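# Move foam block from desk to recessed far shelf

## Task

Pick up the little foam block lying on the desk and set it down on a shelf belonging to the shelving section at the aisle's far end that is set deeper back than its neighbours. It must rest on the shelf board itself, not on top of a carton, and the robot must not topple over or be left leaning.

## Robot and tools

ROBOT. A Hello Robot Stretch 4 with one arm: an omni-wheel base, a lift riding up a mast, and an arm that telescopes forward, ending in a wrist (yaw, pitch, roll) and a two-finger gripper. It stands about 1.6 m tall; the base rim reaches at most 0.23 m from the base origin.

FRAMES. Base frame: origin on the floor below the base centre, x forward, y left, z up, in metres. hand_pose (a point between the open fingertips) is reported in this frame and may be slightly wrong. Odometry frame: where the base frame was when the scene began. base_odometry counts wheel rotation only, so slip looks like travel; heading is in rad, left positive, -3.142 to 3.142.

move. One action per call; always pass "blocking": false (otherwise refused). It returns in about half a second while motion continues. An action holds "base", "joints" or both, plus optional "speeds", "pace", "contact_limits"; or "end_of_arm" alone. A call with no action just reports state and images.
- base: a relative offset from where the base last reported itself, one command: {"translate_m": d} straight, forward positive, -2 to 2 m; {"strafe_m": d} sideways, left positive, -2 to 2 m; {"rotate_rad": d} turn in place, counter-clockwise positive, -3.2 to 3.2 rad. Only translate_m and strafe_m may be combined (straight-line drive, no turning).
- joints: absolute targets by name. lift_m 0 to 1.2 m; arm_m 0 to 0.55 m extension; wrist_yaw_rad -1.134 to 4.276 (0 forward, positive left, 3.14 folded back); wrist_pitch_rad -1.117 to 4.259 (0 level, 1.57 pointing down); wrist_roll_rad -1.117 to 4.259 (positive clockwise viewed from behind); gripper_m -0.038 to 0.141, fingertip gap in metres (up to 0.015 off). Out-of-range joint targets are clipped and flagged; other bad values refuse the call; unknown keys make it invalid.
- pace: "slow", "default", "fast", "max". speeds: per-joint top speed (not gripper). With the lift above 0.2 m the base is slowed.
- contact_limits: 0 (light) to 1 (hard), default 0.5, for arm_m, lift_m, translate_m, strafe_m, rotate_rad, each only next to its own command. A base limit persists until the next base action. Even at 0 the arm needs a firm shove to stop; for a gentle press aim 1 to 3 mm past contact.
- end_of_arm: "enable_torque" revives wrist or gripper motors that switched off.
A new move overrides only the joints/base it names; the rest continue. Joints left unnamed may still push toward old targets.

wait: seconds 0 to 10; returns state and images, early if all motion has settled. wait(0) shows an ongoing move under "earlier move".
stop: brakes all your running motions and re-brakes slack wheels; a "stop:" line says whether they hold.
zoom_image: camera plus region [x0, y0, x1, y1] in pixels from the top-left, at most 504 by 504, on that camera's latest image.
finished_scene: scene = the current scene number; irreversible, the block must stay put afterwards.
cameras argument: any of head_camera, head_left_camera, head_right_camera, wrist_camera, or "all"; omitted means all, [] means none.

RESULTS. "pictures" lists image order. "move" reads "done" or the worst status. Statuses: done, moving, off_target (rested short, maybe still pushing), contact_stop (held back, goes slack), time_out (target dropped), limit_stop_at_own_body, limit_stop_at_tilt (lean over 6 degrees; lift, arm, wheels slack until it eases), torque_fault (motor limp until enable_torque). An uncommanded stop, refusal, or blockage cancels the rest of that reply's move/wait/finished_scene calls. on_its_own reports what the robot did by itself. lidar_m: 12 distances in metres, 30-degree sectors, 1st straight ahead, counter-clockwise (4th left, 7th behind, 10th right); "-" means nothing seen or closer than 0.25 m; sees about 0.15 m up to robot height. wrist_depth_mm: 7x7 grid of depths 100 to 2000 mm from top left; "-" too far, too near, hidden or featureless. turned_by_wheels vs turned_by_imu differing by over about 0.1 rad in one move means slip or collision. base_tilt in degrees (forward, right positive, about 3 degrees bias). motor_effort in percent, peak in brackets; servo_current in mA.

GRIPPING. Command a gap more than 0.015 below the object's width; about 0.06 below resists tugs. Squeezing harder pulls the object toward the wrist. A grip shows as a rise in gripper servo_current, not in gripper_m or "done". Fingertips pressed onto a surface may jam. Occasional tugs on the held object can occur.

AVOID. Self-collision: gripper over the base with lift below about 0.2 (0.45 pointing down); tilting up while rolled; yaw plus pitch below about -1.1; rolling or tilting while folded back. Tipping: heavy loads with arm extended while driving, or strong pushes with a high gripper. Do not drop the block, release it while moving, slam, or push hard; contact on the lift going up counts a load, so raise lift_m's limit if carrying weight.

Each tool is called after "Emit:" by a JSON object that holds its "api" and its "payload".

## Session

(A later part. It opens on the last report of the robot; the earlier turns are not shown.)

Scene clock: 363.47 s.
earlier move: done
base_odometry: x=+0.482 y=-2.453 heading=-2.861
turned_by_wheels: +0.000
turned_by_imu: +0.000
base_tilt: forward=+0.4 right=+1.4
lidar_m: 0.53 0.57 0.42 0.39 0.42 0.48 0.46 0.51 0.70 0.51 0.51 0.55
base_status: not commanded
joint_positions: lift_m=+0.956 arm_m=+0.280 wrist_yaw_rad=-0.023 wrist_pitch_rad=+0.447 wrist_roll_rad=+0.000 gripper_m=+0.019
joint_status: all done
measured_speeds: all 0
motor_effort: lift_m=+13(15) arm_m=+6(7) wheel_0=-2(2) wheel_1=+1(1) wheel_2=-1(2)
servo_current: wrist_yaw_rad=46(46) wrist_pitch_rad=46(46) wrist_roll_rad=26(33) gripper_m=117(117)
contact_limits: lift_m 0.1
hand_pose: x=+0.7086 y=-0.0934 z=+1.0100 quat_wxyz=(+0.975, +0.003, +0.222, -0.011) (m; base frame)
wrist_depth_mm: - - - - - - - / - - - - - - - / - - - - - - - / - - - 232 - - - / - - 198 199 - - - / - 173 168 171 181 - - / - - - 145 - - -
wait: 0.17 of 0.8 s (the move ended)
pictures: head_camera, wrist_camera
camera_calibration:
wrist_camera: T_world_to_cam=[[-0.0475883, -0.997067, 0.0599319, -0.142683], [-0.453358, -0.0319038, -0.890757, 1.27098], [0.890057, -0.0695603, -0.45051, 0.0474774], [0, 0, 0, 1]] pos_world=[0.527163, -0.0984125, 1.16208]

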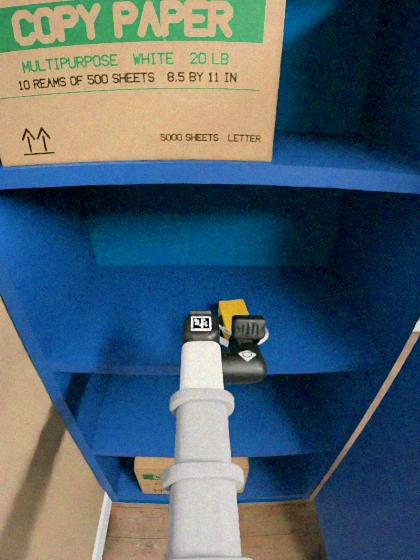

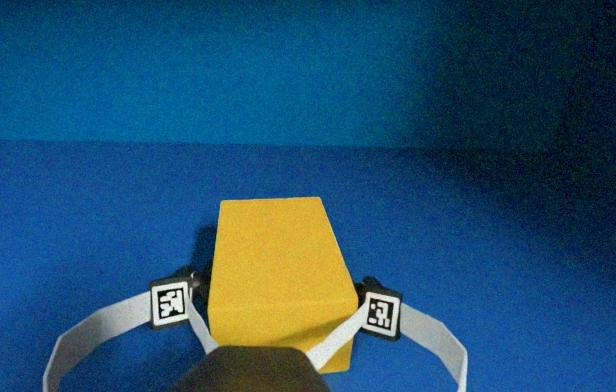

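Emit:
{"api": "move", "payload": {"joints": {"lift_m": 0.952}, "speeds": {"lift_m": 0.03}, "contact_limits": {"lift_m": 0.1}, "blocking": false, "cameras": []}}

Emit:
{"api": "wait", "payload": {"seconds": 0.6, "cameras": []}}

Emit:
{"api": "move", "payload": {"joints": {"gripper_m": 0.125}, "blocking": false, "cameras": []}}

Emit:
{"api": "wait", "payload": {"seconds": 2.5, "cameras": ["wrist_camera", "head_camera"]}}

Scene clock: 372.30 s.
move: moving
base_odometry: x=+0.482 y=-2.453 heading=-2.861
turned_by_wheels: +0.000
turned_by_imu: -0.001
base_tilt: forward=+0.5 right=+1.4
lidar_m: 0.52 0.57 0.42 0.39 0.43 0.49 0.46 0.51 0.71 0.50 0.51 0.56
base_status: not commanded
joint_positions: lift_m=+0.953 arm_m=+0.280 wrist_yaw_rad=-0.023 wrist_pitch_rad=+0.446 wrist_roll_rad=+0.000 gripper_m=+0.019
joint_status: lift_m moving
measured_speeds: all 0
motor_effort: lift_m=+11(15) arm_m=+6(7) wheel_0=-2(2) wheel_1=+1(1) wheel_2=-2(2)
servo_current: wrist_yaw_rad=39(46) wrist_pitch_rad=33(46) wrist_roll_rad=26(33) gripper_m=117(117)
contact_limits: lift_m 0.1
hand_pose: x=+0.7088 y=-0.0934 z=+1.0064 quat_wxyz=(+0.975, +0.003, +0.221, -0.011) (m; base frame)
wrist_depth_mm: - - - - - - - / - - - - - - - / - - - - - - - / - - - 233 - - - / - - 196 198 - - - / - 173 167 172 181 - - / - - - 146 - - -
pictures: none
No camera images: "cameras" was empty.

Scene clock: 372.37 s.
earlier move: done
base_odometry: x=+0.482 y=-2.453 heading=-2.861
turned_by_wheels: +0.000
turned_by_imu: +0.000
base_tilt: forward=+0.3 right=+1.5
lidar_m: 0.53 0.55 0.42 0.39 0.42 0.49 0.47 0.51 0.70 0.50 0.51 0.57
base_status: not commanded
joint_positions: lift_m=+0.953 arm_m=+0.280 wrist_yaw_rad=-0.023 wrist_pitch_rad=+0.446 wrist_roll_rad=+0.000 gripper_m=+0.019
joint_status: all done
measured_speeds: all 0
motor_effort: lift_m=+12(15) arm_m=+6(7) wheel_0=-2(2) wheel_1=+0(1) wheel_2=-2(2)
servo_current: wrist_yaw_rad=26(46) wrist_pitch_rad=46(46) wrist_roll_rad=26(33) gripper_m=117(117)
contact_limits: lift_m 0.1
hand_pose: x=+0.7088 y=-0.0934 z=+1.0064 quat_wxyz=(+0.975, +0.003, +0.221, -0.011) (m; base frame)
wrist_depth_mm: - - - - - - - / - - - - - - - / - - - - - - - / - - - 232 - - - / - - 197 199 - - - / - 174 167 171 181 - - / - - - 145 - - -
wait: 0.07 of 0.6 s (the move ended)
pictures: none
No camera images: "cameras" was empty.

Scene clock: 372.87 s.
move: moving
base_odometry: x=+0.482 y=-2.453 heading=-2.861
turned_by_wheels: +0.000
turned_by_imu: +0.000
base_tilt: forward=+0.4 right=+1.4
lidar_m: 0.54 0.57 0.42 0.40 0.41 0.49 0.46 0.51 0.70 0.50 0.51 0.57
base_status: not commanded
joint_positions: lift_m=+0.953 arm_m=+0.280 wrist_yaw_rad=-0.023 wrist_pitch_rad=+0.445 wrist_roll_rad=+0.000 gripper_m=+0.039
joint_status: gripper_m moving
measured_speeds: translate_m=+0.000 strafe_m=+0.000 rotate_rad=+0.000 lift_m=+0.000 arm_m=+0.000 wrist_yaw_rad=+0.000 wrist_pitch_rad=-0.005 wrist_roll_rad=+0.000
motor_effort: lift_m=+12(13) arm_m=+6(6) wheel_0=-2(2) wheel_1=+1(1) wheel_2=-2(2)
servo_current: wrist_yaw_rad=39(46) wrist_pitch_rad=33(52) wrist_roll_rad=20(33) gripper_m=26(150)
contact_limits: lift_m 0.1
hand_pose: x=+0.7089 y=-0.0934 z=+1.0066 quat_wxyz=(+0.975, +0.003, +0.221, -0.011) (m; base frame)
wrist_depth_mm: - - - - - - - / - - - - - - - / - - - - - - - / - - - 248 - - - / - - 200 202 - - - / - 170 175 175 185 - - / - - - 156 - - -
pictures: none
No camera images: "cameras" was empty.

Scene clock: 374.30 s.
earlier move: done
base_odometry: x=+0.482 y=-2.453 heading=-2.861
turned_by_wheels: +0.000
turned_by_imu: +0.000
base_tilt: forward=+0.4 right=+1.4
lidar_m: 0.52 0.57 0.42 0.39 0.39 0.50 0.46 0.51 0.70 0.49 0.53 0.55
base_status: not commanded
joint_positions: lift_m=+0.953 arm_m=+0.280 wrist_yaw_rad=-0.022 wrist_pitch_rad=+0.444 wrist_roll_rad=+0.000 gripper_m=+0.125
joint_status: all done
measured_speeds: all 0
motor_effort: lift_m=+12(13) arm_m=+6(7) wheel_0=-2(2) wheel_1=+1(1) wheel_2=-2(2)
servo_current: wrist_yaw_rad=39(46) wrist_pitch_rad=33(52) wrist_roll_rad=33(33) gripper_m=46(150)
contact_limits: lift_m 0.1
hand_pose: x=+0.7091 y=-0.0932 z=+1.0069 quat_wxyz=(+0.975, +0.002, +0.220, -0.011) (m; base frame)
wrist_depth_mm: - - - - - - - / - - - - - - - / - - - - - - - / - - 248 248 - - - / - - 200 201 - - - / - 184 180 186 193 - - / - - - - - - -
wait: 1.43 of 2.5 s (the move ended)
pictures: head_camera, wrist_camera
camera_calibration:
wrist_camera: T_world_to_cam=[[-0.046871, -0.997106, 0.0598581, -0.142686], [-0.450668, -0.0323701, -0.892105, 1.26778], [0.89146, -0.06879, -0.447846, 0.0420558], [0, 0, 0, 1]] pos_world=[0.52717, -0.0983419, 1.15837]

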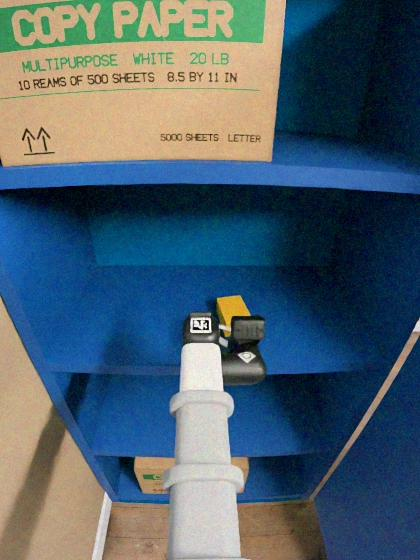

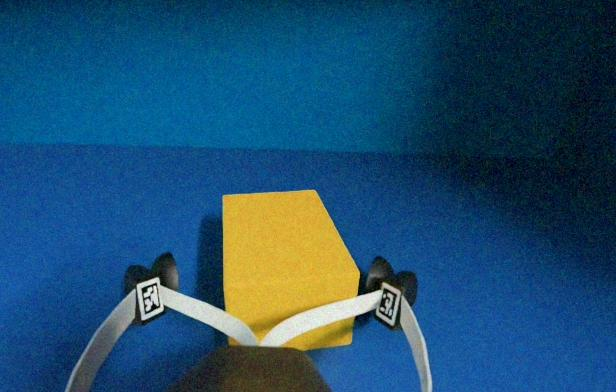

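Emit:
{"api": "move", "payload": {"joints": {"gripper_m": 0.141, "lift_m": 0.962}, "speeds": {"lift_m": 0.03}, "blocking": false, "cameras": []}}

Emit:
{"api": "wait", "payload": {"seconds": 1, "cameras": ["wrist_camera"]}}

Emit:
{"api": "move", "payload": {"joints": {"arm_m": 0.08, "lift_m": 0.99}, "speeds": {"arm_m": 0.2, "lift_m": 0.05}, "blocking": false, "cameras": []}}

Emit:
{"api": "wait", "payload": {"seconds": 2.5, "cameras": ["wrist_camera", "head_camera"]}}

Scene clock: 384.63 s.
move: moving
base_odometry: x=+0.482 y=-2.453 heading=-2.861
turned_by_wheels: +0.000
turned_by_imu: -0.001
base_tilt: forward=+0.2 right=+1.4
lidar_m: 0.53 0.56 0.42 0.39 0.41 0.50 0.46 0.50 0.68 0.50 0.51 0.56
base_status: not commanded
joint_positions: lift_m=+0.962 arm_m=+0.280 wrist_yaw_rad=-0.022 wrist_pitch_rad=+0.445 wrist_roll_rad=+0.000 gripper_m=+0.137
joint_status: lift_m moving; gripper_m moving
measured_speeds: translate_m=+0.000 strafe_m=+0.000 rotate_rad=+0.000 lift_m=+0.000 arm_m=+0.000 wrist_yaw_rad=+0.000 wrist_pitch_rad=+0.001 wrist_roll_rad=+0.000
motor_effort: lift_m=+25(25) arm_m=+6(6) wheel_0=-1(2) wheel_1=+1(1) wheel_2=-1(2)
servo_current: wrist_yaw_rad=39(46) wrist_pitch_rad=33(52) wrist_roll_rad=26(33) gripper_m=91(91)
hand_pose: x=+0.7090 y=-0.0931 z=+1.0158 quat_wxyz=(+0.975, +0.002, +0.220, -0.011) (m; base frame)
wrist_depth_mm: - - - - - - - / - - - - - - - / - - - - - - - / - - 250 252 - - - / - - 204 206 - - - / - 186 - 190 195 - - / - - - 135 - - -
pictures: none
No camera images: "cameras" was empty.

Scene clock: 385.17 s.
earlier move: done
base_odometry: x=+0.482 y=-2.453 heading=-2.861
turned_by_wheels: +0.000
turned_by_imu: +0.000
base_tilt: forward=+0.2 right=+1.5
lidar_m: 0.53 0.56 0.42 0.39 0.43 0.50 0.47 0.50 0.71 0.51 0.52 0.58
base_status: not commanded
joint_positions: lift_m=+0.962 arm_m=+0.280 wrist_yaw_rad=-0.022 wrist_pitch_rad=+0.445 wrist_roll_rad=+0.000 gripper_m=+0.141
joint_status: all done
measured_speeds: all 0
motor_effort: lift_m=+24(25) arm_m=+6(7) wheel_0=-1(2) wheel_1=+1(1) wheel_2=-2(2)
servo_current: wrist_yaw_rad=33(46) wrist_pitch_rad=26(52) wrist_roll_rad=26(33) gripper_m=46(91)
hand_pose: x=+0.7090 y=-0.0931 z=+1.0158 quat_wxyz=(+0.975, +0.002, +0.220, -0.011) (m; base frame)
wrist_depth_mm: - - - - - - - / - - - - - - - / - - - - - - - / - - 249 252 - - - / - - 204 206 - - - / - 186 182 190 195 - - / - - - 136 - - -
wait: 0.53 of 1 s (the move ended)
pictures: wrist_camera
camera_calibration:
wrist_camera: T_world_to_cam=[[-0.04673, -0.997112, 0.0598703, -0.143306], [-0.4511, -0.0324111, -0.891885, 1.27581], [0.891249, -0.0686853, -0.448282, 0.046705], [0, 0, 0, 1]] pos_world=[0.527194, -0.0983336, 1.16739]

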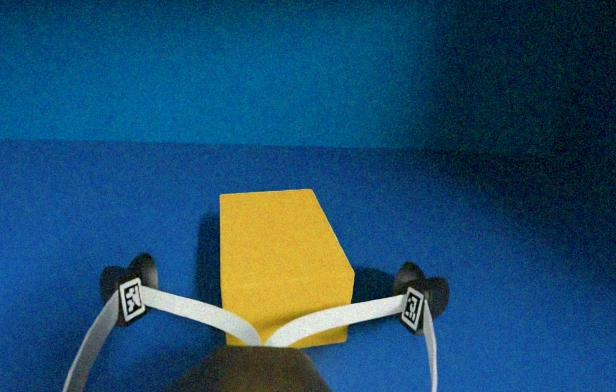

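Scene clock: 385.67 s.
move: moving
base_odometry: x=+0.482 y=-2.453 heading=-2.861
turned_by_wheels: +0.000
turned_by_imu: +0.000
base_tilt: forward=+0.4 right=+1.5
lidar_m: 0.53 0.55 0.42 0.40 0.42 0.49 0.46 0.51 0.71 0.50 0.52 0.58
base_status: not commanded
joint_positions: lift_m=+0.983 arm_m=+0.228 wrist_yaw_rad=-0.022 wrist_pitch_rad=+0.445 wrist_roll_rad=+0.000 gripper_m=+0.141
joint_status: lift_m moving; arm_m moving
measured_speeds: translate_m=+0.000 strafe_m=+0.000 rotate_rad=+0.000 lift_m=+0.050 arm_m=-0.198 wrist_yaw_rad=+0.000 wrist_pitch_rad=+0.000 wrist_roll_rad=+0.000
motor_effort: lift_m=+25(26) arm_m=-7(9) wheel_0=-1(2) wheel_1=+1(1) wheel_2=-2(2)
servo_current: wrist_yaw_rad=26(46) wrist_pitch_rad=46(52) wrist_roll_rad=26(39) gripper_m=39(46)
hand_pose: x=+0.6571 y=-0.0931 z=+1.0372 quat_wxyz=(+0.975, +0.002, +0.220, -0.011) (m; base frame)
wrist_depth_mm: - - - - - - - / - - - - - - - / - - - - - - - / - - - 290 - - - / - - - 241 - - - / - 185 234 244 195 - - / - - - - - - -
pictures: none
No camera images: "cameras" was empty.

Scene clock: 386.97 s.
earlier move: done
base_odometry: x=+0.482 y=-2.453 heading=-2.861
turned_by_wheels: +0.000
turned_by_imu: +0.000
base_tilt: forward=+0.4 right=+1.3
lidar_m: 0.53 0.56 0.43 0.37 0.44 0.50 0.47 0.50 0.71 0.50 0.51 0.57
base_status: not commanded
joint_positions: lift_m=+0.990 arm_m=+0.080 wrist_yaw_rad=-0.022 wrist_pitch_rad=+0.445 wrist_roll_rad=+0.000 gripper_m=+0.141
joint_status: all done
measured_speeds: all 0
motor_effort: lift_m=+24(26) arm_m=-6(10) wheel_0=-1(2) wheel_1=+1(1) wheel_2=-1(2)
servo_current: wrist_yaw_rad=26(46) wrist_pitch_rad=46(59) wrist_roll_rad=26(39) gripper_m=46(52)
hand_pose: x=+0.5095 y=-0.0931 z=+1.0438 quat_wxyz=(+0.975, +0.002, +0.221, -0.011) (m; base frame)
wrist_depth_mm: - - - - - - - / 661 - - - - - - / - - - - - - - / - - - 382 - - - / - - - - - - - / - 186 - - 195 - - / - - - - - - -
wait: 1.30 of 2.5 s (the move ended)
pictures: head_camera, wrist_camera
camera_calibration:
wrist_camera: T_world_to_cam=[[-0.0467233, -0.997112, 0.0598729, -0.154311], [-0.451193, -0.0324092, -0.891838, 1.21073], [0.891202, -0.0686839, -0.448376, 0.237218], [0, 0, 0, 1]] pos_world=[0.327656, -0.0983337, 1.19538]

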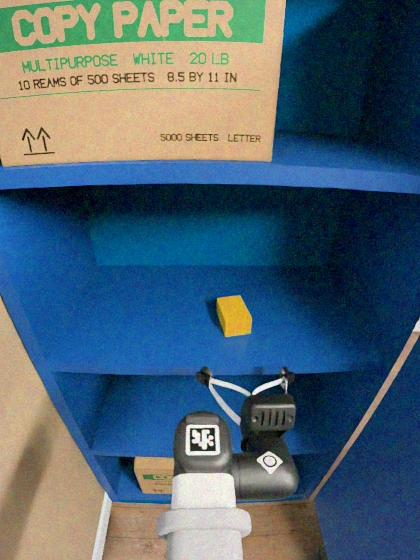

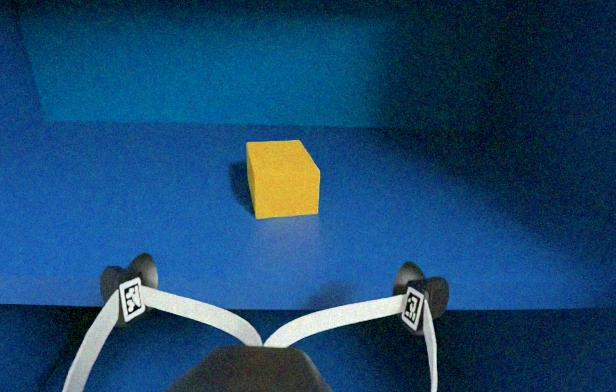

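The block is resting flat on the shelf board, well in from the front edge, and the gripper is clear.

Emit:
{"api": "finished_scene", "payload": {"scene": 2}}

The scene is finished: the task was done.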